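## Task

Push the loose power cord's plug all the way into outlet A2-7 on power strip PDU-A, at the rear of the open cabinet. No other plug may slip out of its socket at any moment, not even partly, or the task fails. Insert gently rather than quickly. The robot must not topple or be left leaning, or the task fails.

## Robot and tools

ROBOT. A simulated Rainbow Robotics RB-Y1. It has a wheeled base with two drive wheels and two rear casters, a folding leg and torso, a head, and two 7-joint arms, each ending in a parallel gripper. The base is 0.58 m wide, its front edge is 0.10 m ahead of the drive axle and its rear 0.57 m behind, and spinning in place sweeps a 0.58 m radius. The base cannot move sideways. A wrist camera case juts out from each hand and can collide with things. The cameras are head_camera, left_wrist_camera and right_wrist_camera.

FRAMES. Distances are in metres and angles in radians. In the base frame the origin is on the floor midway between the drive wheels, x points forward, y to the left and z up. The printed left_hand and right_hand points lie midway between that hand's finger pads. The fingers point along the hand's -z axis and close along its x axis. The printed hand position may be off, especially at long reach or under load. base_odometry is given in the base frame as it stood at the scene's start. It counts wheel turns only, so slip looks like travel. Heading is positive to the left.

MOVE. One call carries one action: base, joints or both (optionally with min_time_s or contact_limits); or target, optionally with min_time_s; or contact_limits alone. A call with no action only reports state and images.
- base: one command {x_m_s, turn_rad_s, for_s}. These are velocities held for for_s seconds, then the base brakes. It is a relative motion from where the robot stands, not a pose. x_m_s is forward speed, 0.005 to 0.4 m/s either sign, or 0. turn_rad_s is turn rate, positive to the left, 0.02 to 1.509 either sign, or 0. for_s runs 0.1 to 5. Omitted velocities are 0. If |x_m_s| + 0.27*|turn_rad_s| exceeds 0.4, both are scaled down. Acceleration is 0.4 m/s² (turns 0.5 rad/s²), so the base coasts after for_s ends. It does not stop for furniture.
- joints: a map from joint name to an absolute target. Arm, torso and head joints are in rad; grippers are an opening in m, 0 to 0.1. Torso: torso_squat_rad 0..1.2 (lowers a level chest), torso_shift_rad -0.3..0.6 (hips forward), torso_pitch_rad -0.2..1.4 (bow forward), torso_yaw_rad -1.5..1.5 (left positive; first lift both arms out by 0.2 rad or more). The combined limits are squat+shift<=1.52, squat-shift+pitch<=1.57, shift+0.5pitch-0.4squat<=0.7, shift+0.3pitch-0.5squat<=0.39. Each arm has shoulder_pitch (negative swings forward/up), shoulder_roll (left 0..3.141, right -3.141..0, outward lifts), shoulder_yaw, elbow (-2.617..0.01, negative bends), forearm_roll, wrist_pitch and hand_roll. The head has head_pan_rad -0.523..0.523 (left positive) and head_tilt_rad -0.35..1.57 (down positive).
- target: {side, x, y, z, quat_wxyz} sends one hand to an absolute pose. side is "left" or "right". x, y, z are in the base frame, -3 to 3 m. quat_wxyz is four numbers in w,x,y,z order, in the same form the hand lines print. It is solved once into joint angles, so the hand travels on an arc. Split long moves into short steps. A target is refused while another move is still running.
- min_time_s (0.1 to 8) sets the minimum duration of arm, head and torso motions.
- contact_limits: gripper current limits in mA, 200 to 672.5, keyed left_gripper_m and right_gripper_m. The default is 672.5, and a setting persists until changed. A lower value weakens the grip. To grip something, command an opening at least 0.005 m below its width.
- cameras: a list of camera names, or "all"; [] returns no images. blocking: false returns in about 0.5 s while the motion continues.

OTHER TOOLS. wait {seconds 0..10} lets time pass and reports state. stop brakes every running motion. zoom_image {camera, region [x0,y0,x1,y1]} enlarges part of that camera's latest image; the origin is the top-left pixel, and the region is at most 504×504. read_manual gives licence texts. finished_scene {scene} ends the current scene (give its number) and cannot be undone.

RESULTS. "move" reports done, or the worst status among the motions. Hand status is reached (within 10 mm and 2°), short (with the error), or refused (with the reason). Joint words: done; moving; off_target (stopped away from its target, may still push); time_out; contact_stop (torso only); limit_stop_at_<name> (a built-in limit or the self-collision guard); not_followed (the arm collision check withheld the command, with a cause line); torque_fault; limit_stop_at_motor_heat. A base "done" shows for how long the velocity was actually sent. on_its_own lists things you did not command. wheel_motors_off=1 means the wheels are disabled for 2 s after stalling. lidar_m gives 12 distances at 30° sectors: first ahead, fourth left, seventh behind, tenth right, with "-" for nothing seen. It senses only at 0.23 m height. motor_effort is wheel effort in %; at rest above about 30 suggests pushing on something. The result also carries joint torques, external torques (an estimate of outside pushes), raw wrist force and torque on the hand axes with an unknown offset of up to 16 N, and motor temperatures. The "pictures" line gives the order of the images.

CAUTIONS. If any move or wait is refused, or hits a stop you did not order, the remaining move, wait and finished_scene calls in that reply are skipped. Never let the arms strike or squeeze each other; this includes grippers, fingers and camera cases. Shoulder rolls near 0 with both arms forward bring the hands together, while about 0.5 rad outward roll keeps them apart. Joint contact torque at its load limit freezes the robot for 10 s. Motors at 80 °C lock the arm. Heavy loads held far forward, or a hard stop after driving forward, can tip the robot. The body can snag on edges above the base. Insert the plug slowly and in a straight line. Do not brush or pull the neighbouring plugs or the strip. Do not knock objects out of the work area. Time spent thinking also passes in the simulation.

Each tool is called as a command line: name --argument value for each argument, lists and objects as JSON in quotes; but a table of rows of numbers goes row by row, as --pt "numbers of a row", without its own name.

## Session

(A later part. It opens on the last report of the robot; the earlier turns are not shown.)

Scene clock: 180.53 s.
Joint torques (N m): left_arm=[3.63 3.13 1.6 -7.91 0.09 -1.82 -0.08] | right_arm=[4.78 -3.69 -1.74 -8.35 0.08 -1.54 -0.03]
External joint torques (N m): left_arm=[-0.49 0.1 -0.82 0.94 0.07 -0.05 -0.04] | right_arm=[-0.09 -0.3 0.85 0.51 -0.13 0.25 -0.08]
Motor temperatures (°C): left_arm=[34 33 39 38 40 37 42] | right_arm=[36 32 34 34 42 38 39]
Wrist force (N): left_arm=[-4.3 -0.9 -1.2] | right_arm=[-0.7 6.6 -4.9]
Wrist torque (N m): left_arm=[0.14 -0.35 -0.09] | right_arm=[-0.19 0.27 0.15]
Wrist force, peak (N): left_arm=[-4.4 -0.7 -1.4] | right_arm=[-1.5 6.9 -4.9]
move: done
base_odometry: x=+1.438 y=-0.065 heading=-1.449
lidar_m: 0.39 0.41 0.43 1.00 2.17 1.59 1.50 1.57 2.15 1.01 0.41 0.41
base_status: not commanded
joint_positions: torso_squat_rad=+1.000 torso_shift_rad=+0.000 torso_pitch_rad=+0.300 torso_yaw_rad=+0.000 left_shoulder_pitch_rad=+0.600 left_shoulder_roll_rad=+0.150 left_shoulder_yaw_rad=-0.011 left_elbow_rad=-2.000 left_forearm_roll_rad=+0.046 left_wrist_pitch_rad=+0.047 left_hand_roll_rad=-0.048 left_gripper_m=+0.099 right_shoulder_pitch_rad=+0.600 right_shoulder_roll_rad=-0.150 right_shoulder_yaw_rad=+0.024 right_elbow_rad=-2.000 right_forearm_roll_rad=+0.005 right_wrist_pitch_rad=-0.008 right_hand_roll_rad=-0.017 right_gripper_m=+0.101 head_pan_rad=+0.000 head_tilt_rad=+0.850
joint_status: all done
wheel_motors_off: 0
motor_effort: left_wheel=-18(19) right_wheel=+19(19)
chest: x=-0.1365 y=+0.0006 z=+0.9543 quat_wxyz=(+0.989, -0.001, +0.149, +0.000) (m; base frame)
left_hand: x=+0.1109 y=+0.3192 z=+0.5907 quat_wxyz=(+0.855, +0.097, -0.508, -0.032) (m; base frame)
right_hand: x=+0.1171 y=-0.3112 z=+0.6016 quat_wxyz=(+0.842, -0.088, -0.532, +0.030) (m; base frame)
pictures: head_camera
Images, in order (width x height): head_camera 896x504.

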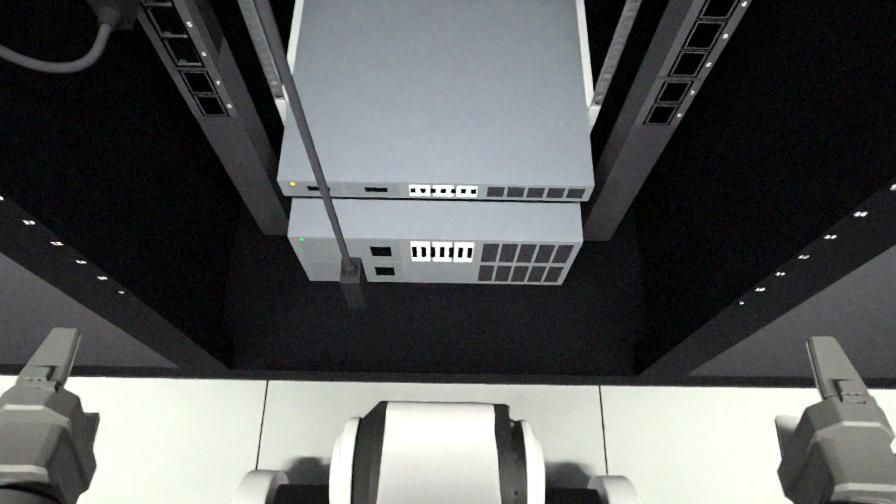

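move --joints '{"torso_squat_rad":1.15,"torso_shift_rad":0.2,"torso_pitch_rad":0.55,"head_tilt_rad":0.45,"torso_yaw_rad":0.35,"head_pan_rad":-0.3}'

zoom_image --camera "head_camera" --region '[220, 200, 500, 480]'

Scene clock: 258.83 s.
Joint torques (N m): left_arm=[7.72 5.88 3.84 -6.4 0.18 -1.19 0.06] | right_arm=[8.56 -1.19 0.08 -7.03 0.08 -1.39 0.01]
External joint torques (N m): left_arm=[-0.27 0.22 -0.69 0.55 0.16 0.28 0.1] | right_arm=[-0.13 -0.55 0.65 0.48 -0.11 0.22 -0.03]
Motor temperatures (°C): left_arm=[34 33 39 38 40 37 42] | right_arm=[36 32 34 35 41 38 38]
Wrist force (N): left_arm=[-3.1 -2.1 -2.2] | right_arm=[-0.7 5.7 -6.5]
Wrist torque (N m): left_arm=[0.20 -0.25 -0.10] | right_arm=[-0.13 0.20 0.17]
Wrist force, peak (N): left_arm=[-4.4 -1.0 -1.2] | right_arm=[-0.9 6.1 -6.4]
move: done
base_odometry: x=+1.438 y=-0.065 heading=-1.449
lidar_m: 0.39 0.41 0.42 1.00 2.18 1.59 1.51 1.57 2.15 1.01 0.41 0.41
base_status: not commanded
joint_positions: torso_squat_rad=+1.150 torso_shift_rad=+0.200 torso_pitch_rad=+0.550 torso_yaw_rad=+0.350 left_shoulder_pitch_rad=+0.600 left_shoulder_roll_rad=+0.150 left_shoulder_yaw_rad=-0.011 left_elbow_rad=-2.000 left_forearm_roll_rad=+0.046 left_wrist_pitch_rad=+0.047 left_hand_roll_rad=-0.048 left_gripper_m=+0.099 right_shoulder_pitch_rad=+0.600 right_shoulder_roll_rad=-0.150 right_shoulder_yaw_rad=+0.024 right_elbow_rad=-2.000 right_forearm_roll_rad=+0.005 right_wrist_pitch_rad=-0.008 right_hand_roll_rad=-0.017 right_gripper_m=+0.101 head_pan_rad=-0.300 head_tilt_rad=+0.450
joint_status: all done
wheel_motors_off: 0
motor_effort: left_wheel=-17(19) right_wheel=+18(21)
chest: x=-0.0094 y=+0.0005 z=+0.8245 quat_wxyz=(+0.948, +0.047, +0.268, +0.168) (m; base frame)
left_hand: x=+0.0293 y=+0.4177 z=+0.4790 quat_wxyz=(+0.896, +0.232, -0.373, +0.056) (m; base frame)
right_hand: x=+0.2221 y=-0.1736 z=+0.3750 quat_wxyz=(+0.889, +0.063, -0.432, +0.135) (m; base frame)
pictures: head_camera, left_wrist_camera, right_wrist_camera
Images, in order (width x height): head_camera 896x504, left_wrist_camera 644x364, right_wrist_camera 644x364.

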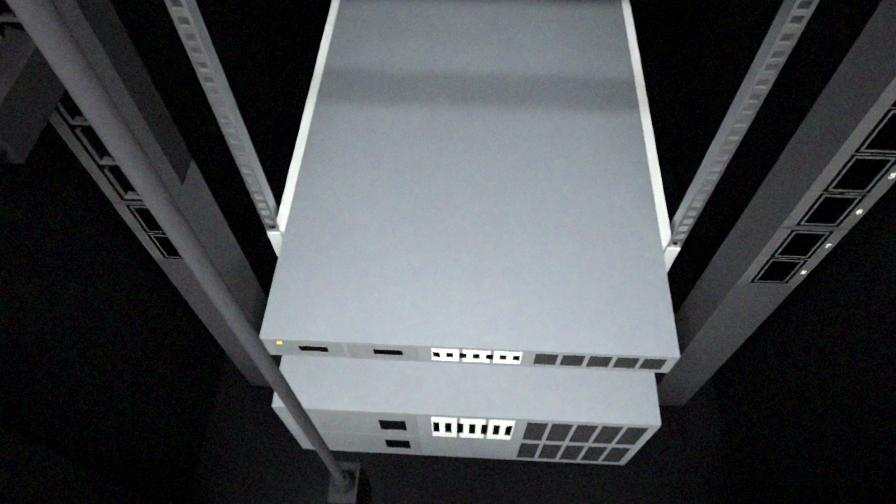

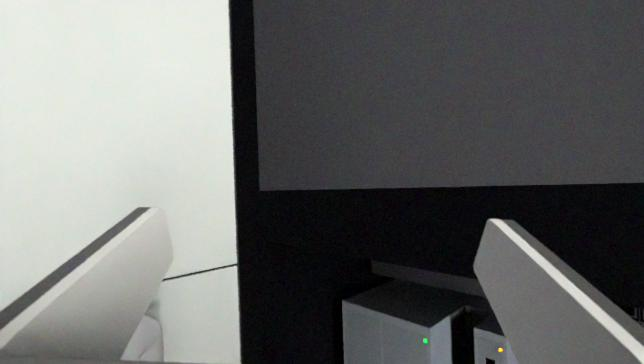

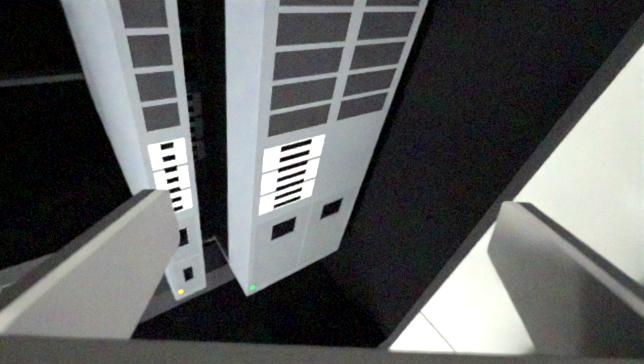

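Scaled by 1.800 from the camera's 896x504 image, which has a finer 1280x720 frame.

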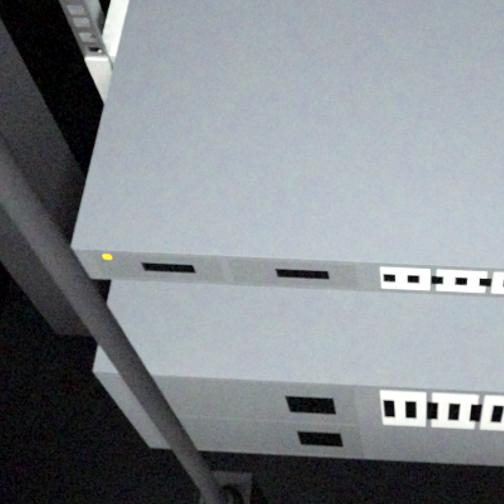

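move --target '{"side":"right","x":0.29,"y":-0.05,"z":0.45,"quat_wxyz":[0,0,0.609,-0.793]}' --min_time_s 3

Scene clock: 264.67 s.
Joint torques (N m): left_arm=[7.19 5.89 4.27 -6.31 -0.01 -1.28 0.14] | right_arm=[-29.14 -55.06 -37.04 8.32 -4.89 -1.05 0.14]
External joint torques (N m): left_arm=[-0.78 0.25 -0.24 0.66 -0.03 0.19 0.17] | right_arm=[-26.17 -45.86 -31.64 15.21 -3.73 -0.04 0.15]
Motor temperatures (°C): left_arm=[34 33 39 38 40 37 42] | right_arm=[36 32 34 35 41 38 38]
Wrist force (N): left_arm=[-3.3 -2.0 -2.2] | right_arm=[4.1 11.6 -3.8]
Wrist torque (N m): left_arm=[0.20 -0.29 -0.10] | right_arm=[-0.45 0.48 0.17]
Wrist force, peak (N): left_arm=[-3.3 -2.1 -2.4] | right_arm=[3.9 11.9 -3.5]
move: done
base_odometry: x=+1.438 y=-0.064 heading=-1.449
lidar_m: 0.39 0.41 0.43 0.99 2.16 1.58 1.50 1.56 2.15 1.03 0.41 0.41
base_status: not commanded
joint_positions: torso_squat_rad=+1.150 torso_shift_rad=+0.199 torso_pitch_rad=+0.549 torso_yaw_rad=+0.350 left_shoulder_pitch_rad=+0.600 left_shoulder_roll_rad=+0.150 left_shoulder_yaw_rad=-0.011 left_elbow_rad=-2.000 left_forearm_roll_rad=+0.046 left_wrist_pitch_rad=+0.047 left_hand_roll_rad=-0.048 left_gripper_m=+0.099 right_shoulder_pitch_rad=-0.102 right_shoulder_roll_rad=-1.034 right_shoulder_yaw_rad=+0.346 right_elbow_rad=-1.693 right_forearm_roll_rad=+0.733 right_wrist_pitch_rad=-0.764 right_hand_roll_rad=+0.523 right_gripper_m=+0.101 head_pan_rad=-0.300 head_tilt_rad=+0.450
joint_status: all done
wheel_motors_off: 0
on_its_own: right_wheel is at rest, and its effort (+62) is outside its rest range (-51 to +51)
motor_effort: left_wheel=+1(18) right_wheel=+62(62)
chest: x=-0.0100 y=+0.0007 z=+0.8246 quat_wxyz=(+0.948, +0.046, +0.267, +0.168) (m; base frame)
left_hand: x=+0.0292 y=+0.4178 z=+0.4789 quat_wxyz=(+0.896, +0.232, -0.374, +0.056) (m; base frame)
right_hand: x=+0.2828 y=-0.0467 z=+0.4495 quat_wxyz=(+0.004, +0.006, -0.612, +0.791) (m; base frame)
right_hand_status: reached (checked arc, planned for 3.0 s): 8 mm and 0.9 deg off.
pictures: head_camera, left_wrist_camera, right_wrist_camera
Images, in order (width x height): head_camera 896x504, left_wrist_camera 644x364, right_wrist_camera 644x364.

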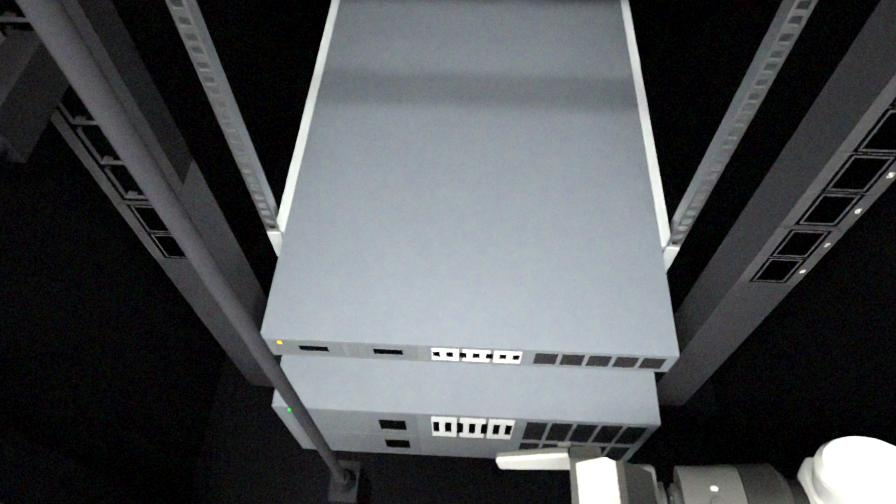

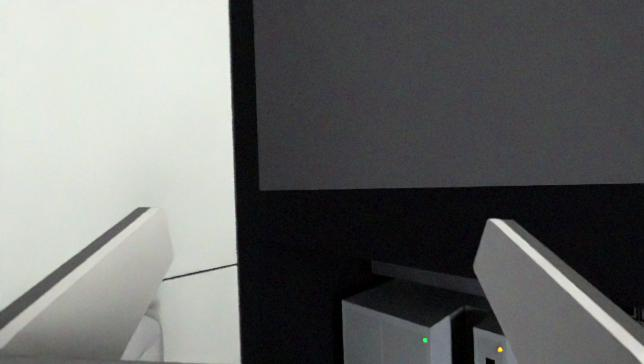

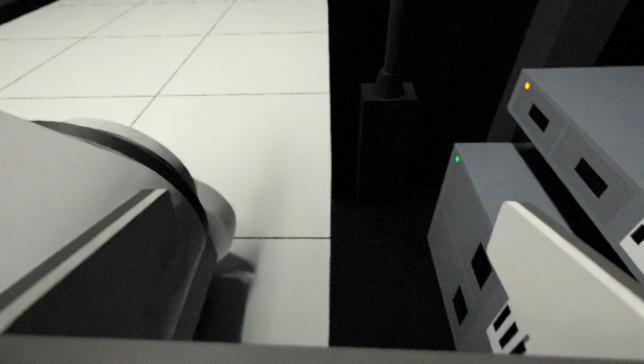

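move --joints '{"right_shoulder_roll_rad":-0.7,"right_shoulder_pitch_rad":0.3,"right_shoulder_yaw_rad":0.2}' --cameras '["right_wrist_camera","head_camera"]'

Scene clock: 269.57 s.
Joint torques (N m): left_arm=[8 5.66 4.23 -6.08 0.19 -1.45 -0.06] | right_arm=[-1.08 -8.19 -1.8 -6.91 -1.26 -1.06 0.2]
External joint torques (N m): left_arm=[0.01 0 -0.3 0.87 0.17 0.01 -0.03] | right_arm=[-1.82 -1.16 1.92 0.22 -0.26 0.21 0.2]
Motor temperatures (°C): left_arm=[34 33 39 38 40 37 42] | right_arm=[36 32 34 35 41 38 38]
Wrist force (N): left_arm=[-3.2 -1.9 -2.2] | right_arm=[2.6 11.4 -3.8]
Wrist torque (N m): left_arm=[0.18 -0.27 -0.11] | right_arm=[-0.46 0.37 0.17]
Wrist force, peak (N): left_arm=[-3.9 -2.2 -2.1] | right_arm=[7.6 14.5 -3.4]
move: limit_stop_at_own_body_leg
base_odometry: x=+1.436 y=-0.047 heading=-1.450
lidar_m: 0.41 0.43 0.44 1.07 2.15 1.56 1.49 1.55 2.12 1.08 0.42 0.43
base_status: not commanded
joint_positions: torso_squat_rad=+1.150 torso_shift_rad=+0.200 torso_pitch_rad=+0.550 torso_yaw_rad=+0.350 left_shoulder_pitch_rad=+0.600 left_shoulder_roll_rad=+0.150 left_shoulder_yaw_rad=-0.011 left_elbow_rad=-2.000 left_forearm_roll_rad=+0.046 left_wrist_pitch_rad=+0.047 left_hand_roll_rad=-0.048 left_gripper_m=+0.099 right_shoulder_pitch_rad=+0.081 right_shoulder_roll_rad=-0.886 right_shoulder_yaw_rad=+0.275 right_elbow_rad=-1.689 right_forearm_roll_rad=+0.732 right_wrist_pitch_rad=-0.764 right_hand_roll_rad=+0.523 right_gripper_m=+0.101 head_pan_rad=-0.300 head_tilt_rad=+0.450
joint_status: right_shoulder_pitch_rad limit_stop_at_own_body_leg (moved +0.183 of +0.402); right_shoulder_roll_rad limit_stop_at_own_body_leg (moved +0.148 of +0.334); right_shoulder_yaw_rad limit_stop_at_own_body_leg (moved -0.072 of -0.146)
wheel_motors_off: 0 (was 1 since the last result)
on_its_own: right_shoulder_pitch_rad is held at +0.081, not at your +0.300, since a limit_stop_at_own_body_leg; right_shoulder_roll_rad is held at -0.886, not at your -0.700, since a limit_stop_at_own_body_leg; right_shoulder_yaw_rad is held at +0.275, not at your +0.200, since a limit_stop_at_own_body_leg
motor_effort: left_wheel=+0(6) right_wheel=+0(26)
chest: x=-0.0095 y=+0.0006 z=+0.8245 quat_wxyz=(+0.948, +0.047, +0.267, +0.168) (m; base frame)
left_hand: x=+0.0294 y=+0.4177 z=+0.4790 quat_wxyz=(+0.896, +0.232, -0.373, +0.056) (m; base frame)
right_hand: x=+0.2391 y=-0.0574 z=+0.4269 quat_wxyz=(+0.109, +0.026, -0.620, +0.776) (m; base frame)
pictures: head_camera, right_wrist_camera
Images, in order (width x height): head_camera 896x504, right_wrist_camera 644x364.

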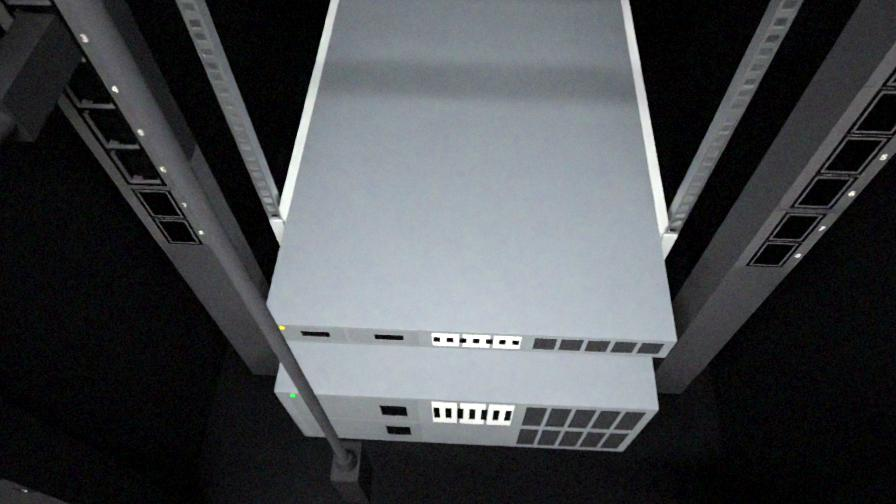

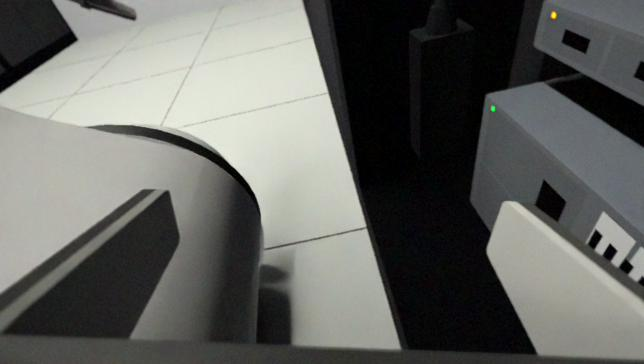

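move --joints '{"torso_shift_rad":0.0,"torso_pitch_rad":0.4}' --cameras '[]'

move --target '{"side":"right","x":0.28,"y":-0.08,"z":0.46,"quat_wxyz":[0.866,0.5,0,0]}' --min_time_s 3

Scene clock: 295.90 s.
Joint torques (N m): left_arm=[6.16 5.47 3.83 -6.61 0.01 -1.36 0.09] | right_arm=[-1.98 -8.78 -2.55 -6.73 -1.33 -0.91 0.13]
External joint torques (N m): left_arm=[-0.52 0.16 -0.41 0.99 -0.01 0.21 0.12] | right_arm=[-1.22 -0.9 1.95 0.45 -0.25 0.24 0.14]
Motor temperatures (°C): left_arm=[34 33 39 38 40 37 42] | right_arm=[36 32 34 35 41 38 38]
Wrist force (N): left_arm=[-3.6 -1.8 -1.8] | right_arm=[4.0 11.2 -3.1]
Wrist torque (N m): left_arm=[0.19 -0.30 -0.09] | right_arm=[-0.40 0.53 0.20]
Wrist force, peak (N): left_arm=[-3.7 -1.9 -1.9] | right_arm=[3.6 11.7 -3.9]
move: limit_stop_at_own_body_right_arm
base_odometry: x=+1.436 y=-0.047 heading=-1.450
lidar_m: 0.41 0.43 0.44 1.07 2.14 1.56 1.49 1.55 2.12 1.08 0.42 0.42
base_status: not commanded
joint_positions: torso_squat_rad=+1.150 torso_shift_rad=+0.092 torso_pitch_rad=+0.468 torso_yaw_rad=+0.350 left_shoulder_pitch_rad=+0.600 left_shoulder_roll_rad=+0.150 left_shoulder_yaw_rad=-0.011 left_elbow_rad=-2.000 left_forearm_roll_rad=+0.046 left_wrist_pitch_rad=+0.047 left_hand_roll_rad=-0.048 left_gripper_m=+0.099 right_shoulder_pitch_rad=+0.081 right_shoulder_roll_rad=-0.886 right_shoulder_yaw_rad=+0.275 right_elbow_rad=-1.689 right_forearm_roll_rad=+0.732 right_wrist_pitch_rad=-0.764 right_hand_roll_rad=+0.523 right_gripper_m=+0.101 head_pan_rad=-0.300 head_tilt_rad=+0.450
joint_status: torso_shift_rad limit_stop_at_own_body_right_arm (moved -0.108 of -0.200); torso_pitch_rad limit_stop_at_own_body_right_arm (moved -0.082 of -0.150)
wheel_motors_off: 0
on_its_own: torso_shift_rad is held at +0.092, not at your +0.000, since a limit_stop_at_own_body_right_arm; torso_pitch_rad is held at +0.469, not at your +0.400, since a limit_stop_at_own_body_right_arm; right_shoulder_pitch_rad is held at +0.081, not at your +0.300, since a limit_stop_at_own_body_leg; right_shoulder_roll_rad is held at -0.886, not at your -0.700, since a limit_stop_at_own_body_leg; right_shoulder_yaw_rad is held at +0.275, not at your +0.200, since a limit_stop_at_own_body_leg
motor_effort: left_wheel=+0(11) right_wheel=+0(12)
chest: x=-0.0621 y=+0.0006 z=+0.8413 quat_wxyz=(+0.958, +0.040, +0.229, +0.169) (m; base frame)
left_hand: x=+0.0047 y=+0.4177 z=+0.5000 quat_wxyz=(+0.880, +0.230, -0.409, +0.065) (m; base frame)
right_hand: x=+0.2180 y=-0.0573 z=+0.4653 quat_wxyz=(+0.083, -0.006, -0.624, +0.777) (m; base frame)
pictures: none
No camera images: "cameras" was empty.

not run: a stop that you did not command came earlier in this reply.

move --target '{"side":"right","x":0.28,"y":-0.08,"z":0.5,"quat_wxyz":[0.866,0.5,0,0]}' --min_time_s 3

move --joints '{"torso_shift_rad":0.0,"torso_pitch_rad":0.4}'

Scene clock: 302.13 s.
Joint torques (N m): left_arm=[6.4 5.41 3.98 -6.74 -0.04 -1.34 -0.08] | right_arm=[-15.63 -8.75 -6.38 -6.62 -0.3 -0.67 0.02]
External joint torques (N m): left_arm=[-0.28 0.11 -0.27 0.85 -0.06 0.23 -0.04] | right_arm=[0.04 -0.69 1.57 0.22 0 0.41 0.01]
Motor temperatures (°C): left_arm=[34 33 39 38 40 37 42] | right_arm=[36 32 34 35 41 38 38]
Wrist force (N): left_arm=[-3.4 -2.0 -1.7] | right_arm=[3.1 0.5 1.5]
Wrist torque (N m): left_arm=[0.21 -0.27 -0.10] | right_arm=[0.17 0.41 0.24]
Wrist force, peak (N): left_arm=[-3.8 -2.0 -1.9] | right_arm=[3.9 12.4 -3.3]
move: limit_stop_at_own_body_leg
base_odometry: x=+1.436 y=-0.047 heading=-1.450
lidar_m: 0.41 0.43 0.44 1.07 2.14 1.56 1.49 1.55 2.13 1.07 0.42 0.42
base_status: not commanded
joint_positions: torso_squat_rad=+1.150 torso_shift_rad=+0.092 torso_pitch_rad=+0.468 torso_yaw_rad=+0.350 left_shoulder_pitch_rad=+0.600 left_shoulder_roll_rad=+0.150 left_shoulder_yaw_rad=-0.011 left_elbow_rad=-2.000 left_forearm_roll_rad=+0.046 left_wrist_pitch_rad=+0.047 left_hand_roll_rad=-0.048 left_gripper_m=+0.099 right_shoulder_pitch_rad=-0.787 right_shoulder_roll_rad=-0.886 right_shoulder_yaw_rad=+0.275 right_elbow_rad=-1.892 right_forearm_roll_rad=-0.168 right_wrist_pitch_rad=-0.389 right_hand_roll_rad=-2.151 right_gripper_m=+0.101 head_pan_rad=-0.300 head_tilt_rad=+0.450
joint_status: right_shoulder_roll_rad limit_stop_at_own_body_leg (moved +0.000 of -0.716); right_shoulder_yaw_rad limit_stop_at_own_body_leg (moved +0.000 of +1.045); the others done
wheel_motors_off: 0
on_its_own: torso_shift_rad is held at +0.092, not at your +0.000, since a limit_stop_at_own_body_right_arm; torso_pitch_rad is held at +0.469, not at your +0.400, since a limit_stop_at_own_body_right_arm; right_shoulder_roll_rad is held at -0.886, not at your -1.602, since a limit_stop_at_own_body_leg; right_shoulder_yaw_rad is held at +0.275, not at your +1.319, since a limit_stop_at_own_body_leg
motor_effort: left_wheel=+0(1) right_wheel=+0(1)
chest: x=-0.0621 y=+0.0006 z=+0.8413 quat_wxyz=(+0.958, +0.040, +0.229, +0.169) (m; base frame)
left_hand: x=+0.0047 y=+0.4177 z=+0.5000 quat_wxyz=(+0.880, +0.230, -0.409, +0.065) (m; base frame)
right_hand: x=+0.4255 y=+0.0551 z=+0.9050 quat_wxyz=(+0.434, +0.869, -0.236, -0.016) (m; base frame)
right_hand_status: short (checked arc, planned for 3.0 s): 451 mm and 71.7 deg off.
pictures: head_camera, left_wrist_camera, right_wrist_camera
Images, in order (width x height): head_camera 896x504, left_wrist_camera 644x364, right_wrist_camera 644x364.

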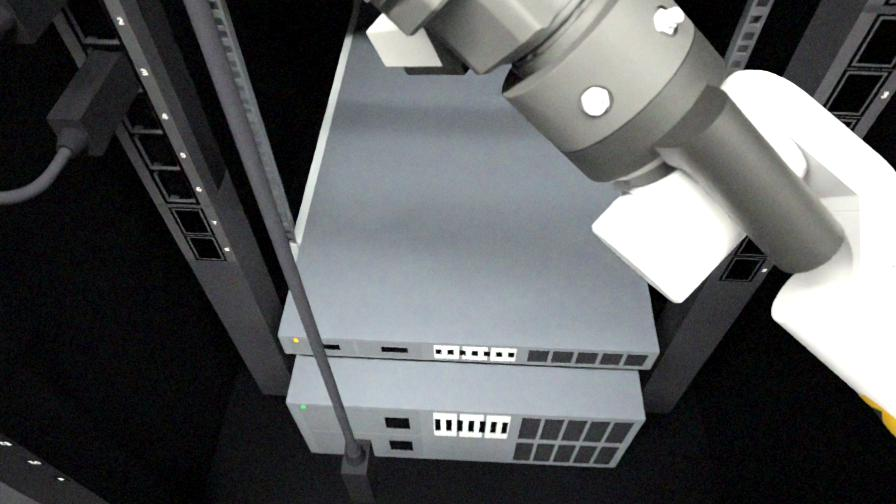

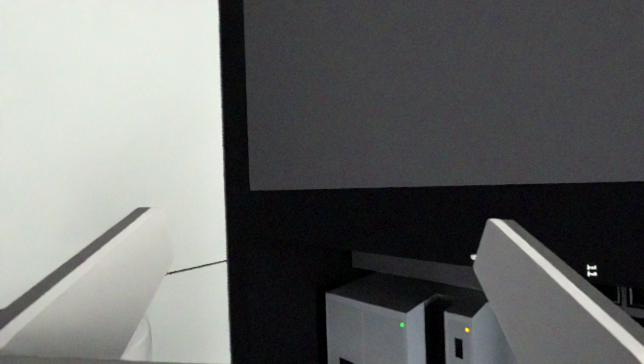

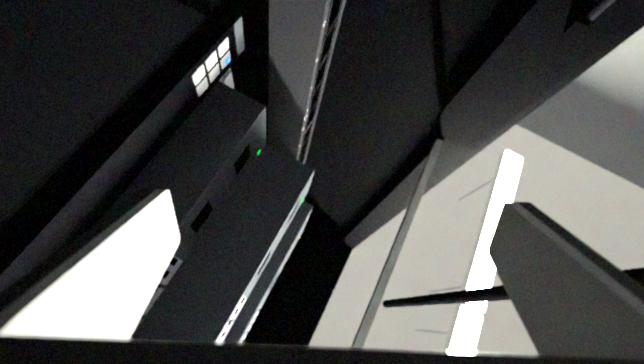

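not run: a stop that you did not command came earlier in this reply.

move --base '{"x_m_s":-0.15,"for_s":1.667}' --cameras '[]'

move --joints '{"right_shoulder_pitch_rad":-0.7,"right_shoulder_roll_rad":-0.3,"right_shoulder_yaw_rad":0.0,"right_elbow_rad":-0.8,"right_forearm_roll_rad":1.3,"right_wrist_pitch_rad":-1.1,"right_hand_roll_rad":-1.3}' --min_time_s 3 --cameras '["head_camera"]'

Scene clock: 337.47 s.
Joint torques (N m): left_arm=[6.22 5.37 4.09 -6.74 -0.01 -1.36 0.05] | right_arm=[-15.55 -8.52 -6.33 -6.56 -0.38 -0.84 0.01]
External joint torques (N m): left_arm=[-0.47 0.07 -0.15 0.85 -0.03 0.2 0.08] | right_arm=[0.12 -0.47 1.62 0.29 -0.09 0.24 -0.01]
Motor temperatures (°C): left_arm=[34 33 39 38 40 37 42] | right_arm=[37 32 34 35 41 37 38]
Wrist force (N): left_arm=[-3.4 -1.8 -1.9] | right_arm=[2.8 0.2 1.5]
Wrist torque (N m): left_arm=[0.19 -0.28 -0.09] | right_arm=[0.20 0.37 0.20]
Wrist force, peak (N): left_arm=[-3.8 -2.1 -2.0] | right_arm=[3.8 -0.7 1.8]
move: done
base_odometry: x=+1.406 y=+0.201 heading=-1.452
lidar_m: 0.66 0.62 0.73 2.02 1.79 1.31 1.24 1.29 1.76 2.08 0.73 0.61
base_status: done (sent for 1.67 of 1.67 s)
joint_positions: torso_squat_rad=+1.150 torso_shift_rad=+0.092 torso_pitch_rad=+0.468 torso_yaw_rad=+0.350 left_shoulder_pitch_rad=+0.600 left_shoulder_roll_rad=+0.150 left_shoulder_yaw_rad=-0.011 left_elbow_rad=-2.000 left_forearm_roll_rad=+0.046 left_wrist_pitch_rad=+0.047 left_hand_roll_rad=-0.048 left_gripper_m=+0.099 right_shoulder_pitch_rad=-0.787 right_shoulder_roll_rad=-0.886 right_shoulder_yaw_rad=+0.275 right_elbow_rad=-1.892 right_forearm_roll_rad=-0.168 right_wrist_pitch_rad=-0.389 right_hand_roll_rad=-2.151 right_gripper_m=+0.101 head_pan_rad=-0.300 head_tilt_rad=+0.450
joint_status: not commanded
wheel_motors_off: 0
on_its_own: torso_shift_rad is held at +0.092, not at your +0.000, since a limit_stop_at_own_body_right_arm; torso_pitch_rad is held at +0.469, not at your +0.400, since a limit_stop_at_own_body_right_arm; right_shoulder_roll_rad is held at -0.886, not at your -1.602, since a limit_stop_at_own_body_leg; right_shoulder_yaw_rad is held at +0.275, not at your +1.319, since a limit_stop_at_own_body_leg
motor_effort: left_wheel=-16(25) right_wheel=+16(32)
chest: x=-0.0621 y=+0.0006 z=+0.8413 quat_wxyz=(+0.958, +0.040, +0.229, +0.169) (m; base frame)
left_hand: x=+0.0046 y=+0.4177 z=+0.5000 quat_wxyz=(+0.880, +0.230, -0.409, +0.065) (m; base frame)
right_hand: x=+0.4255 y=+0.0551 z=+0.9050 quat_wxyz=(+0.434, +0.869, -0.236, -0.016) (m; base frame)
pictures: none
No camera images: "cameras" was empty.

Scene clock: 340.77 s.
Joint torques (N m): left_arm=[6.38 5.03 3.78 -6.83 0.02 -1.47 0.04] | right_arm=[-12.8 -1.41 -2.43 -7 -1.82 -1.01 0.22]
External joint torques (N m): left_arm=[-0.31 -0.27 -0.47 0.76 0 0.1 0.08] | right_arm=[1.28 0.18 -1.16 0.92 -0.31 -0.02 0.17]
Motor temperatures (°C): left_arm=[34 33 39 38 40 37 42] | right_arm=[37 32 34 35 41 37 38]
Wrist force (N): left_arm=[-3.6 -1.8 -1.7] | right_arm=[-2.0 3.6 -2.8]
Wrist torque (N m): left_arm=[0.19 -0.30 -0.09] | right_arm=[0.01 0.12 0.16]
Wrist force, peak (N): left_arm=[-3.6 -2.1 -2.0] | right_arm=[-2.5 4.2 -3.5]
move: done
base_odometry: x=+1.406 y=+0.201 heading=-1.452
lidar_m: 0.66 0.62 0.73 2.02 1.80 1.30 1.24 1.29 1.77 2.09 0.73 0.61
base_status: not commanded
joint_positions: torso_squat_rad=+1.150 torso_shift_rad=+0.092 torso_pitch_rad=+0.468 torso_yaw_rad=+0.350 left_shoulder_pitch_rad=+0.600 left_shoulder_roll_rad=+0.150 left_shoulder_yaw_rad=-0.011 left_elbow_rad=-2.000 left_forearm_roll_rad=+0.046 left_wrist_pitch_rad=+0.047 left_hand_roll_rad=-0.048 left_gripper_m=+0.099 right_shoulder_pitch_rad=-0.700 right_shoulder_roll_rad=-0.300 right_shoulder_yaw_rad=+0.000 right_elbow_rad=-0.800 right_forearm_roll_rad=+1.300 right_wrist_pitch_rad=-1.100 right_hand_roll_rad=-1.300 right_gripper_m=+0.101 head_pan_rad=-0.300 head_tilt_rad=+0.450
joint_status: all done
wheel_motors_off: 0
on_its_own: torso_shift_rad is held at +0.092, not at your +0.000, since a limit_stop_at_own_body_right_arm; torso_pitch_rad is held at +0.469, not at your +0.400, since a limit_stop_at_own_body_right_arm
motor_effort: left_wheel=-16(16) right_wheel=+16(17)
chest: x=-0.0621 y=+0.0006 z=+0.8413 quat_wxyz=(+0.958, +0.040, +0.229, +0.169) (m; base frame)
left_hand: x=+0.0046 y=+0.4177 z=+0.5000 quat_wxyz=(+0.880, +0.230, -0.409, +0.065) (m; base frame)
right_hand: x=+0.3500 y=+0.1217 z=+0.4424 quat_wxyz=(+0.604, +0.512, -0.425, +0.439) (m; base frame)
pictures: head_camera
Images, in order (width x height): head_camera 896x504.

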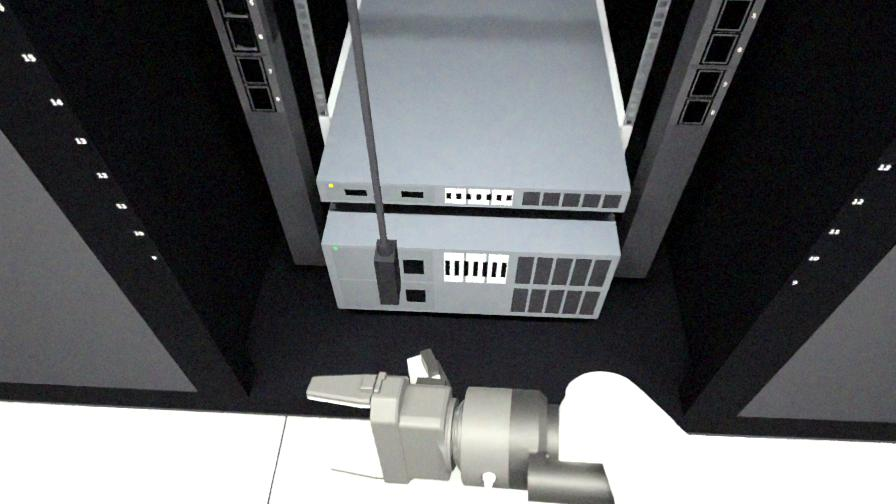

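move --target '{"side":"right","x":0.33,"y":0.04,"z":0.42,"quat_wxyz":[0.843,0.537,0,0]}' --min_time_s 2 --cameras '["head_camera","right_wrist_camera"]'

Scene clock: 348.97 s.
Joint torques (N m): left_arm=[6.08 4.95 3.87 -6.88 0.04 -1.46 -0.01] | right_arm=[-13.73 -8.57 -4.92 -5.56 -1.08 -0.56 -0.13]
External joint torques (N m): left_arm=[-0.61 -0.35 -0.37 0.71 0.02 0.11 0.03] | right_arm=[-1.01 -0.13 2.08 -0.1 -0.22 0.22 -0.14]
Motor temperatures (°C): left_arm=[34 33 39 38 40 37 42] | right_arm=[37 32 34 35 41 37 38]
Wrist force (N): left_arm=[-3.5 -1.8 -1.9] | right_arm=[3.6 0.2 -5.0]
Wrist torque (N m): left_arm=[0.20 -0.30 -0.09] | right_arm=[0.18 0.40 0.21]
Wrist force, peak (N): left_arm=[-3.7 -1.9 -1.8] | right_arm=[4.0 -0.1 -5.6]
move: done
base_odometry: x=+1.406 y=+0.201 heading=-1.452
lidar_m: 0.66 0.61 0.74 2.01 1.80 1.30 1.24 1.29 1.77 2.09 0.73 0.61
base_status: not commanded
joint_positions: torso_squat_rad=+1.150 torso_shift_rad=+0.092 torso_pitch_rad=+0.468 torso_yaw_rad=+0.350 left_shoulder_pitch_rad=+0.600 left_shoulder_roll_rad=+0.150 left_shoulder_yaw_rad=-0.011 left_elbow_rad=-2.000 left_forearm_roll_rad=+0.046 left_wrist_pitch_rad=+0.047 left_hand_roll_rad=-0.048 left_gripper_m=+0.099 right_shoulder_pitch_rad=-0.736 right_shoulder_roll_rad=-0.953 right_shoulder_yaw_rad=+0.948 right_elbow_rad=-1.278 right_forearm_roll_rad=+0.598 right_wrist_pitch_rad=-0.554 right_hand_roll_rad=-2.705 right_gripper_m=+0.101 head_pan_rad=-0.300 head_tilt_rad=+0.450
joint_status: all done
wheel_motors_off: 0
on_its_own: torso_shift_rad is held at +0.092, not at your +0.000, since a limit_stop_at_own_body_right_arm; torso_pitch_rad is held at +0.469, not at your +0.400, since a limit_stop_at_own_body_right_arm
motor_effort: left_wheel=-16(16) right_wheel=+17(17)
chest: x=-0.0621 y=+0.0006 z=+0.8413 quat_wxyz=(+0.958, +0.040, +0.229, +0.169) (m; base frame)
left_hand: x=+0.0046 y=+0.4177 z=+0.5000 quat_wxyz=(+0.880, +0.230, -0.409, +0.065) (m; base frame)
right_hand: x=+0.3301 y=+0.0398 z=+0.4199 quat_wxyz=(+0.843, +0.538, +0.000, +0.000) (m; base frame)
right_hand_status: reached (checked arc, planned for 2.0 s): 0 mm and 0.0 deg off.
pictures: head_camera, right_wrist_camera
Images, in order (width x height): head_camera 896x504, right_wrist_camera 644x364.

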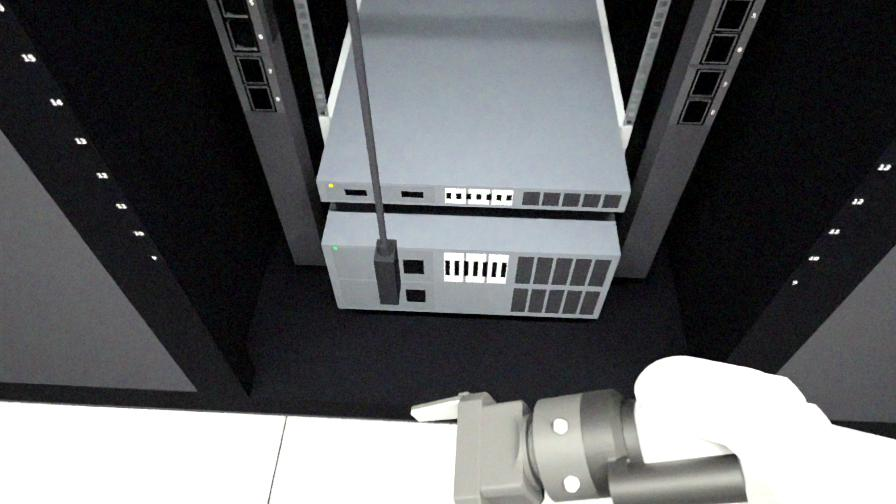

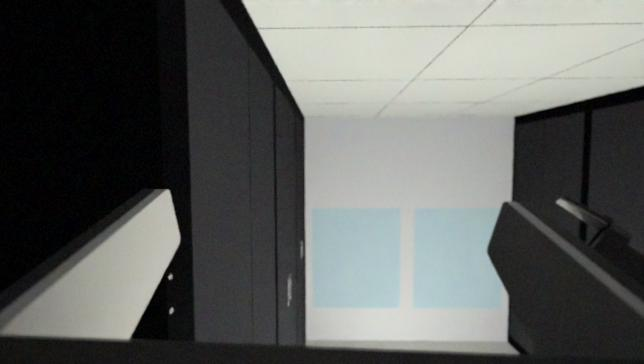

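move --joints '{"right_shoulder_pitch_rad":-0.7,"right_shoulder_roll_rad":-0.55,"right_shoulder_yaw_rad":0.0,"right_elbow_rad":-0.8,"right_forearm_roll_rad":1.412,"right_wrist_pitch_rad":-1.158,"right_hand_roll_rad":-2.7}' --min_time_s 2.5 --cameras '["head_camera"]'

Scene clock: 399.50 s.
Joint torques (N m): left_arm=[6.23 5.17 3.87 -6.73 0.06 -1.53 -0.11] | right_arm=[-12.5 -7.65 -3.94 -6.41 -1.87 -0.67 0.28]
External joint torques (N m): left_arm=[-0.45 -0.13 -0.37 0.86 0.04 0.04 -0.08] | right_arm=[1.33 0.05 -0.83 0.93 -0.24 -0.01 0.27]
Motor temperatures (°C): left_arm=[34 33 39 37 40 37 42] | right_arm=[36 32 34 34 41 37 38]
Wrist force (N): left_arm=[-3.5 -1.8 -1.8] | right_arm=[3.3 -0.5 -4.3]
Wrist torque (N m): left_arm=[0.18 -0.29 -0.11] | right_arm=[0.29 0.42 0.19]
Wrist force, peak (N): left_arm=[-3.8 -1.9 -1.8] | right_arm=[4.3 -0.3 -5.5]
move: done
base_odometry: x=+1.406 y=+0.201 heading=-1.452
lidar_m: 0.66 0.62 0.74 2.01 1.80 1.30 1.24 1.29 1.77 2.08 0.73 0.61
base_status: not commanded
joint_positions: torso_squat_rad=+1.150 torso_shift_rad=+0.092 torso_pitch_rad=+0.468 torso_yaw_rad=+0.350 left_shoulder_pitch_rad=+0.600 left_shoulder_roll_rad=+0.150 left_shoulder_yaw_rad=-0.011 left_elbow_rad=-2.000 left_forearm_roll_rad=+0.046 left_wrist_pitch_rad=+0.047 left_hand_roll_rad=-0.048 left_gripper_m=+0.099 right_shoulder_pitch_rad=-0.700 right_shoulder_roll_rad=-0.550 right_shoulder_yaw_rad=+0.000 right_elbow_rad=-0.800 right_forearm_roll_rad=+1.412 right_wrist_pitch_rad=-1.158 right_hand_roll_rad=-2.700 right_gripper_m=+0.101 head_pan_rad=-0.300 head_tilt_rad=+0.450
joint_status: all done
wheel_motors_off: 0
on_its_own: torso_shift_rad is held at +0.092, not at your +0.000, since a limit_stop_at_own_body_right_arm; torso_pitch_rad is held at +0.469, not at your +0.400, since a limit_stop_at_own_body_right_arm
motor_effort: left_wheel=-16(16) right_wheel=+16(17)
chest: x=-0.0621 y=+0.0006 z=+0.8413 quat_wxyz=(+0.958, +0.040, +0.229, +0.169) (m; base frame)
left_hand: x=+0.0046 y=+0.4177 z=+0.5000 quat_wxyz=(+0.880, +0.230, -0.409, +0.065) (m; base frame)
right_hand: x=+0.3981 y=+0.0019 z=+0.4096 quat_wxyz=(+0.830, +0.557, -0.040, +0.008) (m; base frame)
pictures: head_camera
Images, in order (width x height): head_camera 896x504.

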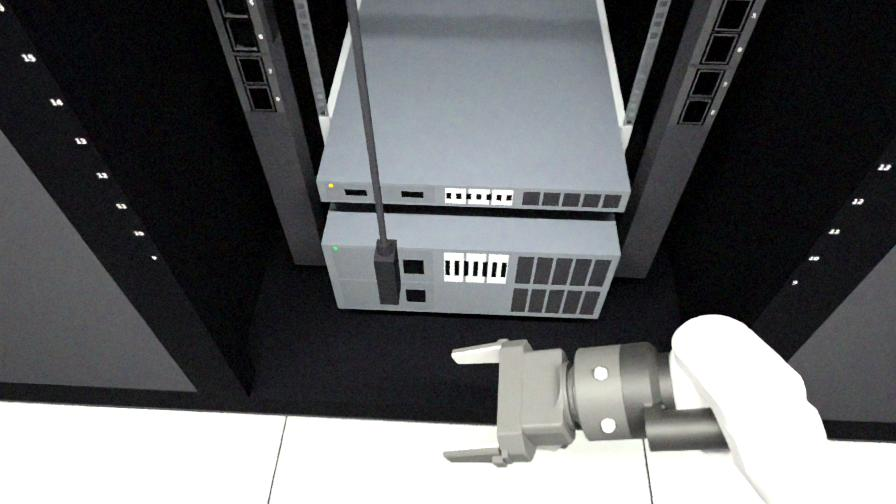

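move --joints '{"right_shoulder_roll_rad":-0.4}' --cameras '[]'

move --joints '{"right_shoulder_roll_rad":-0.5}' --cameras '[]'

Scene clock: 407.20 s.
Joint torques (N m): left_arm=[6.25 5.75 3.85 -6.67 0.01 -1.4 -0.05] | right_arm=[-12.57 -5.19 -1.86 -6.76 -1.9 -0.72 0.29]
External joint torques (N m): left_arm=[-0.43 0.45 -0.39 0.92 -0.01 0.17 -0.01] | right_arm=[1.32 -1.2 0.17 0.83 -0.28 0.11 0.29]
Motor temperatures (°C): left_arm=[34 33 39 37 40 36 42] | right_arm=[36 32 34 34 41 37 38]
Wrist force (N): left_arm=[-3.4 -1.7 -1.9] | right_arm=[3.7 -1.3 -3.7]
Wrist torque (N m): left_arm=[0.17 -0.28 -0.09] | right_arm=[0.34 0.44 0.23]
Wrist force, peak (N): left_arm=[-3.8 -1.9 -1.9] | right_arm=[3.0 0.0 -5.4]
move: done
base_odometry: x=+1.406 y=+0.201 heading=-1.452
lidar_m: 0.66 0.62 0.74 2.01 1.79 1.31 1.24 1.28 1.77 2.09 0.74 0.61
base_status: not commanded
joint_positions: torso_squat_rad=+1.150 torso_shift_rad=+0.092 torso_pitch_rad=+0.468 torso_yaw_rad=+0.350 left_shoulder_pitch_rad=+0.600 left_shoulder_roll_rad=+0.150 left_shoulder_yaw_rad=-0.011 left_elbow_rad=-2.000 left_forearm_roll_rad=+0.046 left_wrist_pitch_rad=+0.047 left_hand_roll_rad=-0.048 left_gripper_m=+0.099 right_shoulder_pitch_rad=-0.700 right_shoulder_roll_rad=-0.400 right_shoulder_yaw_rad=+0.000 right_elbow_rad=-0.800 right_forearm_roll_rad=+1.412 right_wrist_pitch_rad=-1.158 right_hand_roll_rad=-2.700 right_gripper_m=+0.101 head_pan_rad=-0.300 head_tilt_rad=+0.450
joint_status: all done
wheel_motors_off: 0
on_its_own: torso_shift_rad is held at +0.092, not at your +0.000, since a limit_stop_at_own_body_right_arm; torso_pitch_rad is held at +0.469, not at your +0.400, since a limit_stop_at_own_body_right_arm
motor_effort: left_wheel=-15(16) right_wheel=+16(17)
chest: x=-0.0621 y=+0.0006 z=+0.8413 quat_wxyz=(+0.958, +0.040, +0.229, +0.169) (m; base frame)
left_hand: x=+0.0046 y=+0.4177 z=+0.5001 quat_wxyz=(+0.880, +0.230, -0.409, +0.065) (m; base frame)
right_hand: x=+0.3561 y=+0.0739 z=+0.4170 quat_wxyz=(+0.793, +0.609, +0.000, +0.001) (m; base frame)
pictures: none
No camera images: "cameras" was empty.

Scene clock: 407.87 s.
Joint torques (N m): left_arm=[6.21 5.6 4 -6.87 0.13 -1.45 -0.16] | right_arm=[-12.31 -5.45 -2.32 -6.53 -1.86 -0.62 0.34]
External joint torques (N m): left_arm=[-0.47 0.3 -0.25 0.72 0.11 0.12 -0.13] | right_arm=[1.56 1.04 0.44 0.91 -0.23 0.1 0.33]
Motor temperatures (°C): left_arm=[34 33 39 37 40 36 42] | right_arm=[36 32 34 34 41 37 38]
Wrist force (N): left_arm=[-3.5 -1.8 -1.8] | right_arm=[3.1 -0.6 -4.3]
Wrist torque (N m): left_arm=[0.18 -0.28 -0.10] | right_arm=[0.26 0.39 0.20]
Wrist force, peak (N): left_arm=[-3.7 -2.0 -1.8] | right_arm=[3.1 0.1 -5.1]
move: done
base_odometry: x=+1.406 y=+0.201 heading=-1.452
lidar_m: 0.66 0.62 0.73 2.01 1.80 1.30 1.24 1.29 1.77 2.10 0.74 0.61
base_status: not commanded
joint_positions: torso_squat_rad=+1.150 torso_shift_rad=+0.092 torso_pitch_rad=+0.468 torso_yaw_rad=+0.350 left_shoulder_pitch_rad=+0.600 left_shoulder_roll_rad=+0.150 left_shoulder_yaw_rad=-0.011 left_elbow_rad=-2.000 left_forearm_roll_rad=+0.046 left_wrist_pitch_rad=+0.047 left_hand_roll_rad=-0.048 left_gripper_m=+0.099 right_shoulder_pitch_rad=-0.700 right_shoulder_roll_rad=-0.500 right_shoulder_yaw_rad=+0.000 right_elbow_rad=-0.800 right_forearm_roll_rad=+1.412 right_wrist_pitch_rad=-1.158 right_hand_roll_rad=-2.700 right_gripper_m=+0.101 head_pan_rad=-0.300 head_tilt_rad=+0.450
joint_status: all done
wheel_motors_off: 0
on_its_own: torso_shift_rad is held at +0.092, not at your +0.000, since a limit_stop_at_own_body_right_arm; torso_pitch_rad is held at +0.469, not at your +0.400, since a limit_stop_at_own_body_right_arm
motor_effort: left_wheel=-16(16) right_wheel=+16(17)
chest: x=-0.0621 y=+0.0006 z=+0.8413 quat_wxyz=(+0.958, +0.040, +0.229, +0.169) (m; base frame)
left_hand: x=+0.0046 y=+0.4177 z=+0.5001 quat_wxyz=(+0.880, +0.230, -0.409, +0.065) (m; base frame)
right_hand: x=+0.3845 y=+0.0260 z=+0.4108 quat_wxyz=(+0.818, +0.575, -0.027, +0.006) (m; base frame)
pictures: none
No camera images: "cameras" was empty.

move --joints '{"right_shoulder_pitch_rad":-0.6,"right_shoulder_roll_rad":-0.45,"right_elbow_rad":-0.9}' --cameras '[]'

move --base '{"x_m_s":0.11,"for_s":2.0}'

Scene clock: 416.73 s.
Joint torques (N m): left_arm=[5.72 5.61 4.07 -6.72 0.03 -1.6 0] | right_arm=[-12.22 -5.51 -1.81 -7.37 -1.88 -0.61 0.27]
External joint torques (N m): left_arm=[-0.96 0.3 -0.17 0.87 0.01 -0.03 0.03] | right_arm=[-0.15 -0.42 0.63 0.14 -0.26 0.17 0.26]
Motor temperatures (°C): left_arm=[34 33 39 37 40 36 42] | right_arm=[36 32 34 34 41 37 38]
Wrist force (N): left_arm=[-3.5 -1.8 -1.7] | right_arm=[3.4 -0.5 -4.2]
Wrist torque (N m): left_arm=[0.18 -0.28 -0.10] | right_arm=[0.25 0.38 0.20]
Wrist force, peak (N): left_arm=[-3.8 -2.0 -1.8] | right_arm=[4.5 -0.4 -4.4]
move: done
base_odometry: x=+1.406 y=+0.201 heading=-1.452
lidar_m: 0.66 0.62 0.74 2.02 1.79 1.30 1.24 1.29 1.77 2.09 0.74 0.62
base_status: not commanded
joint_positions: torso_squat_rad=+1.150 torso_shift_rad=+0.092 torso_pitch_rad=+0.468 torso_yaw_rad=+0.350 left_shoulder_pitch_rad=+0.600 left_shoulder_roll_rad=+0.150 left_shoulder_yaw_rad=-0.011 left_elbow_rad=-2.000 left_forearm_roll_rad=+0.046 left_wrist_pitch_rad=+0.047 left_hand_roll_rad=-0.048 left_gripper_m=+0.099 right_shoulder_pitch_rad=-0.600 right_shoulder_roll_rad=-0.450 right_shoulder_yaw_rad=+0.000 right_elbow_rad=-0.900 right_forearm_roll_rad=+1.412 right_wrist_pitch_rad=-1.158 right_hand_roll_rad=-2.700 right_gripper_m=+0.101 head_pan_rad=-0.300 head_tilt_rad=+0.450
joint_status: all done
wheel_motors_off: 0
on_its_own: torso_shift_rad is held at +0.092, not at your +0.000, since a limit_stop_at_own_body_right_arm; torso_pitch_rad is held at +0.469, not at your +0.400, since a limit_stop_at_own_body_right_arm
motor_effort: left_wheel=-16(16) right_wheel=+16(16)
chest: x=-0.0621 y=+0.0006 z=+0.8413 quat_wxyz=(+0.958, +0.040, +0.229, +0.169) (m; base frame)
left_hand: x=+0.0046 y=+0.4177 z=+0.5001 quat_wxyz=(+0.880, +0.230, -0.410, +0.065) (m; base frame)
right_hand: x=+0.3446 y=+0.0384 z=+0.4036 quat_wxyz=(+0.807, +0.591, -0.010, +0.007) (m; base frame)
pictures: none
No camera images: "cameras" was empty.

Scene clock: 419.60 s.
Joint torques (N m): left_arm=[6.45 5.29 4.01 -6.77 0.01 -1.45 0.1] | right_arm=[-11.86 -5.34 -1.83 -7.19 -1.87 -0.64 0.25]
External joint torques (N m): left_arm=[-0.23 -0.01 -0.23 0.82 -0.01 0.12 0.14] | right_arm=[0.21 -0.25 0.6 0.32 -0.25 0.14 0.24]
Motor temperatures (°C): left_arm=[34 33 39 37 40 36 42] | right_arm=[36 32 34 34 41 37 38]
Wrist force (N): left_arm=[-3.6 -2.0 -1.7] | right_arm=[3.5 -0.6 -4.3]
Wrist torque (N m): left_arm=[0.21 -0.31 -0.10] | right_arm=[0.25 0.41 0.17]
Wrist force, peak (N): left_arm=[-3.9 -2.0 -1.7] | right_arm=[4.1 -0.3 -4.7]
move: done
base_odometry: x=+1.432 y=-0.017 heading=-1.453
lidar_m: 0.44 0.46 0.47 1.16 2.11 1.53 1.46 1.51 2.06 1.22 0.44 0.46
base_status: done (sent for 2 of 2 s)
joint_positions: torso_squat_rad=+1.150 torso_shift_rad=+0.092 torso_pitch_rad=+0.469 torso_yaw_rad=+0.350 left_shoulder_pitch_rad=+0.600 left_shoulder_roll_rad=+0.150 left_shoulder_yaw_rad=-0.011 left_elbow_rad=-2.000 left_forearm_roll_rad=+0.046 left_wrist_pitch_rad=+0.047 left_hand_roll_rad=-0.048 left_gripper_m=+0.099 right_shoulder_pitch_rad=-0.600 right_shoulder_roll_rad=-0.450 right_shoulder_yaw_rad=+0.000 right_elbow_rad=-0.900 right_forearm_roll_rad=+1.412 right_wrist_pitch_rad=-1.158 right_hand_roll_rad=-2.700 right_gripper_m=+0.101 head_pan_rad=-0.300 head_tilt_rad=+0.450
joint_status: not commanded
wheel_motors_off: 0
on_its_own: torso_shift_rad is held at +0.092, not at your +0.000, since a limit_stop_at_own_body_right_arm; torso_pitch_rad is held at +0.469, not at your +0.400, since a limit_stop_at_own_body_right_arm
motor_effort: left_wheel=-12(23) right_wheel=+14(36)
chest: x=-0.0620 y=+0.0006 z=+0.8413 quat_wxyz=(+0.958, +0.040, +0.229, +0.169) (m; base frame)
left_hand: x=+0.0047 y=+0.4177 z=+0.5000 quat_wxyz=(+0.881, +0.230, -0.409, +0.065) (m; base frame)
right_hand: x=+0.3446 y=+0.0384 z=+0.4035 quat_wxyz=(+0.807, +0.591, -0.010, +0.007) (m; base frame)
pictures: head_camera, left_wrist_camera, right_wrist_camera
Images, in order (width x height): head_camera 896x504, left_wrist_camera 644x364, right_wrist_camera 644x364.

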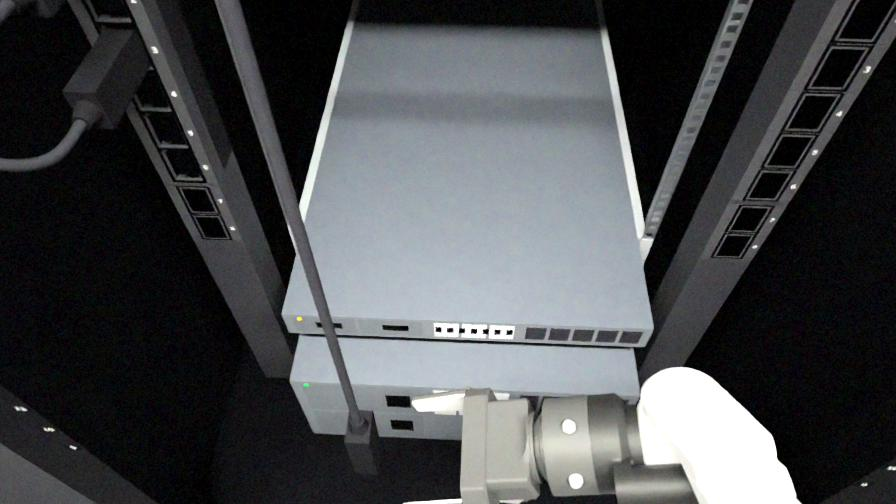

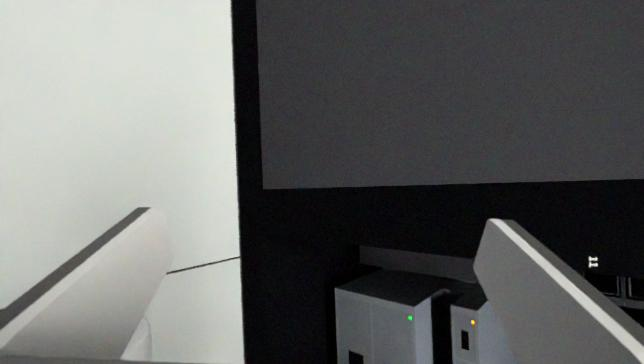

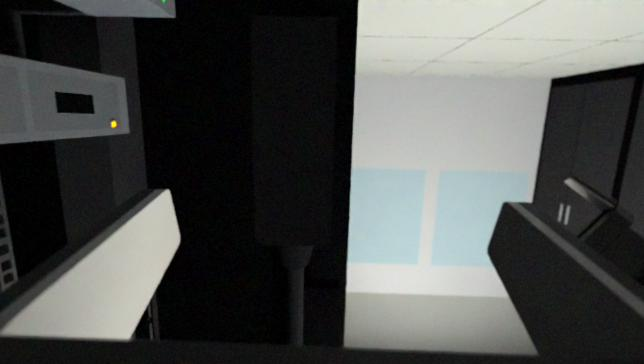

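move --joints '{"torso_squat_rad":1.2,"torso_shift_rad":0.1,"torso_pitch_rad":0.46}' --cameras '["right_wrist_camera"]'

Scene clock: 443.07 s.
Joint torques (N m): left_arm=[6.14 5.3 4.04 -6.93 0.08 -1.38 0.09] | right_arm=[-12.01 -5.47 -1.8 -7.11 -1.91 -0.6 0.27]
External joint torques (N m): left_arm=[-0.41 0.04 -0.17 0.73 0.06 0.2 0.13] | right_arm=[0.25 -0.28 0.68 0.43 -0.28 0.16 0.26]
Motor temperatures (°C): left_arm=[34 33 39 37 40 36 42] | right_arm=[36 32 34 34 41 37 38]
Wrist force (N): left_arm=[-3.7 -1.8 -1.9] | right_arm=[3.2 -0.4 -4.7]
Wrist torque (N m): left_arm=[0.19 -0.31 -0.09] | right_arm=[0.24 0.38 0.21]
Wrist force, peak (N): left_arm=[-3.9 -1.8 -2.1] | right_arm=[3.5 -0.2 -5.0]
move: done
base_odometry: x=+1.432 y=-0.017 heading=-1.453
lidar_m: 0.43 0.46 0.46 1.17 2.11 1.54 1.46 1.52 2.07 1.22 0.44 0.45
base_status: not commanded
joint_positions: torso_squat_rad=+1.200 torso_shift_rad=+0.100 torso_pitch_rad=+0.460 torso_yaw_rad=+0.350 left_shoulder_pitch_rad=+0.600 left_shoulder_roll_rad=+0.150 left_shoulder_yaw_rad=-0.011 left_elbow_rad=-2.000 left_forearm_roll_rad=+0.046 left_wrist_pitch_rad=+0.047 left_hand_roll_rad=-0.048 left_gripper_m=+0.099 right_shoulder_pitch_rad=-0.600 right_shoulder_roll_rad=-0.450 right_shoulder_yaw_rad=+0.000 right_elbow_rad=-0.900 right_forearm_roll_rad=+1.412 right_wrist_pitch_rad=-1.158 right_hand_roll_rad=-2.700 right_gripper_m=+0.101 head_pan_rad=-0.300 head_tilt_rad=+0.450
joint_status: all done
wheel_motors_off: 0
motor_effort: left_wheel=-11(12) right_wheel=+13(14)
chest: x=-0.0654 y=+0.0005 z=+0.8101 quat_wxyz=(+0.959, +0.039, +0.225, +0.170) (m; base frame)
left_hand: x=+0.0044 y=+0.4177 z=+0.4695 quat_wxyz=(+0.879, +0.230, -0.413, +0.066) (m; base frame)
right_hand: x=+0.3451 y=+0.0384 z=+0.3759 quat_wxyz=(+0.807, +0.591, -0.014, +0.010) (m; base frame)
pictures: right_wrist_camera
Images, in order (width x height): right_wrist_camera 644x364.

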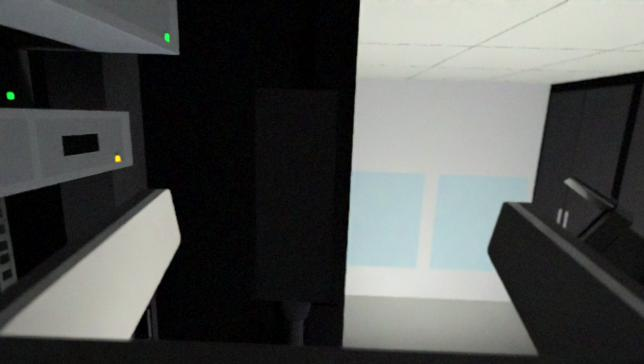

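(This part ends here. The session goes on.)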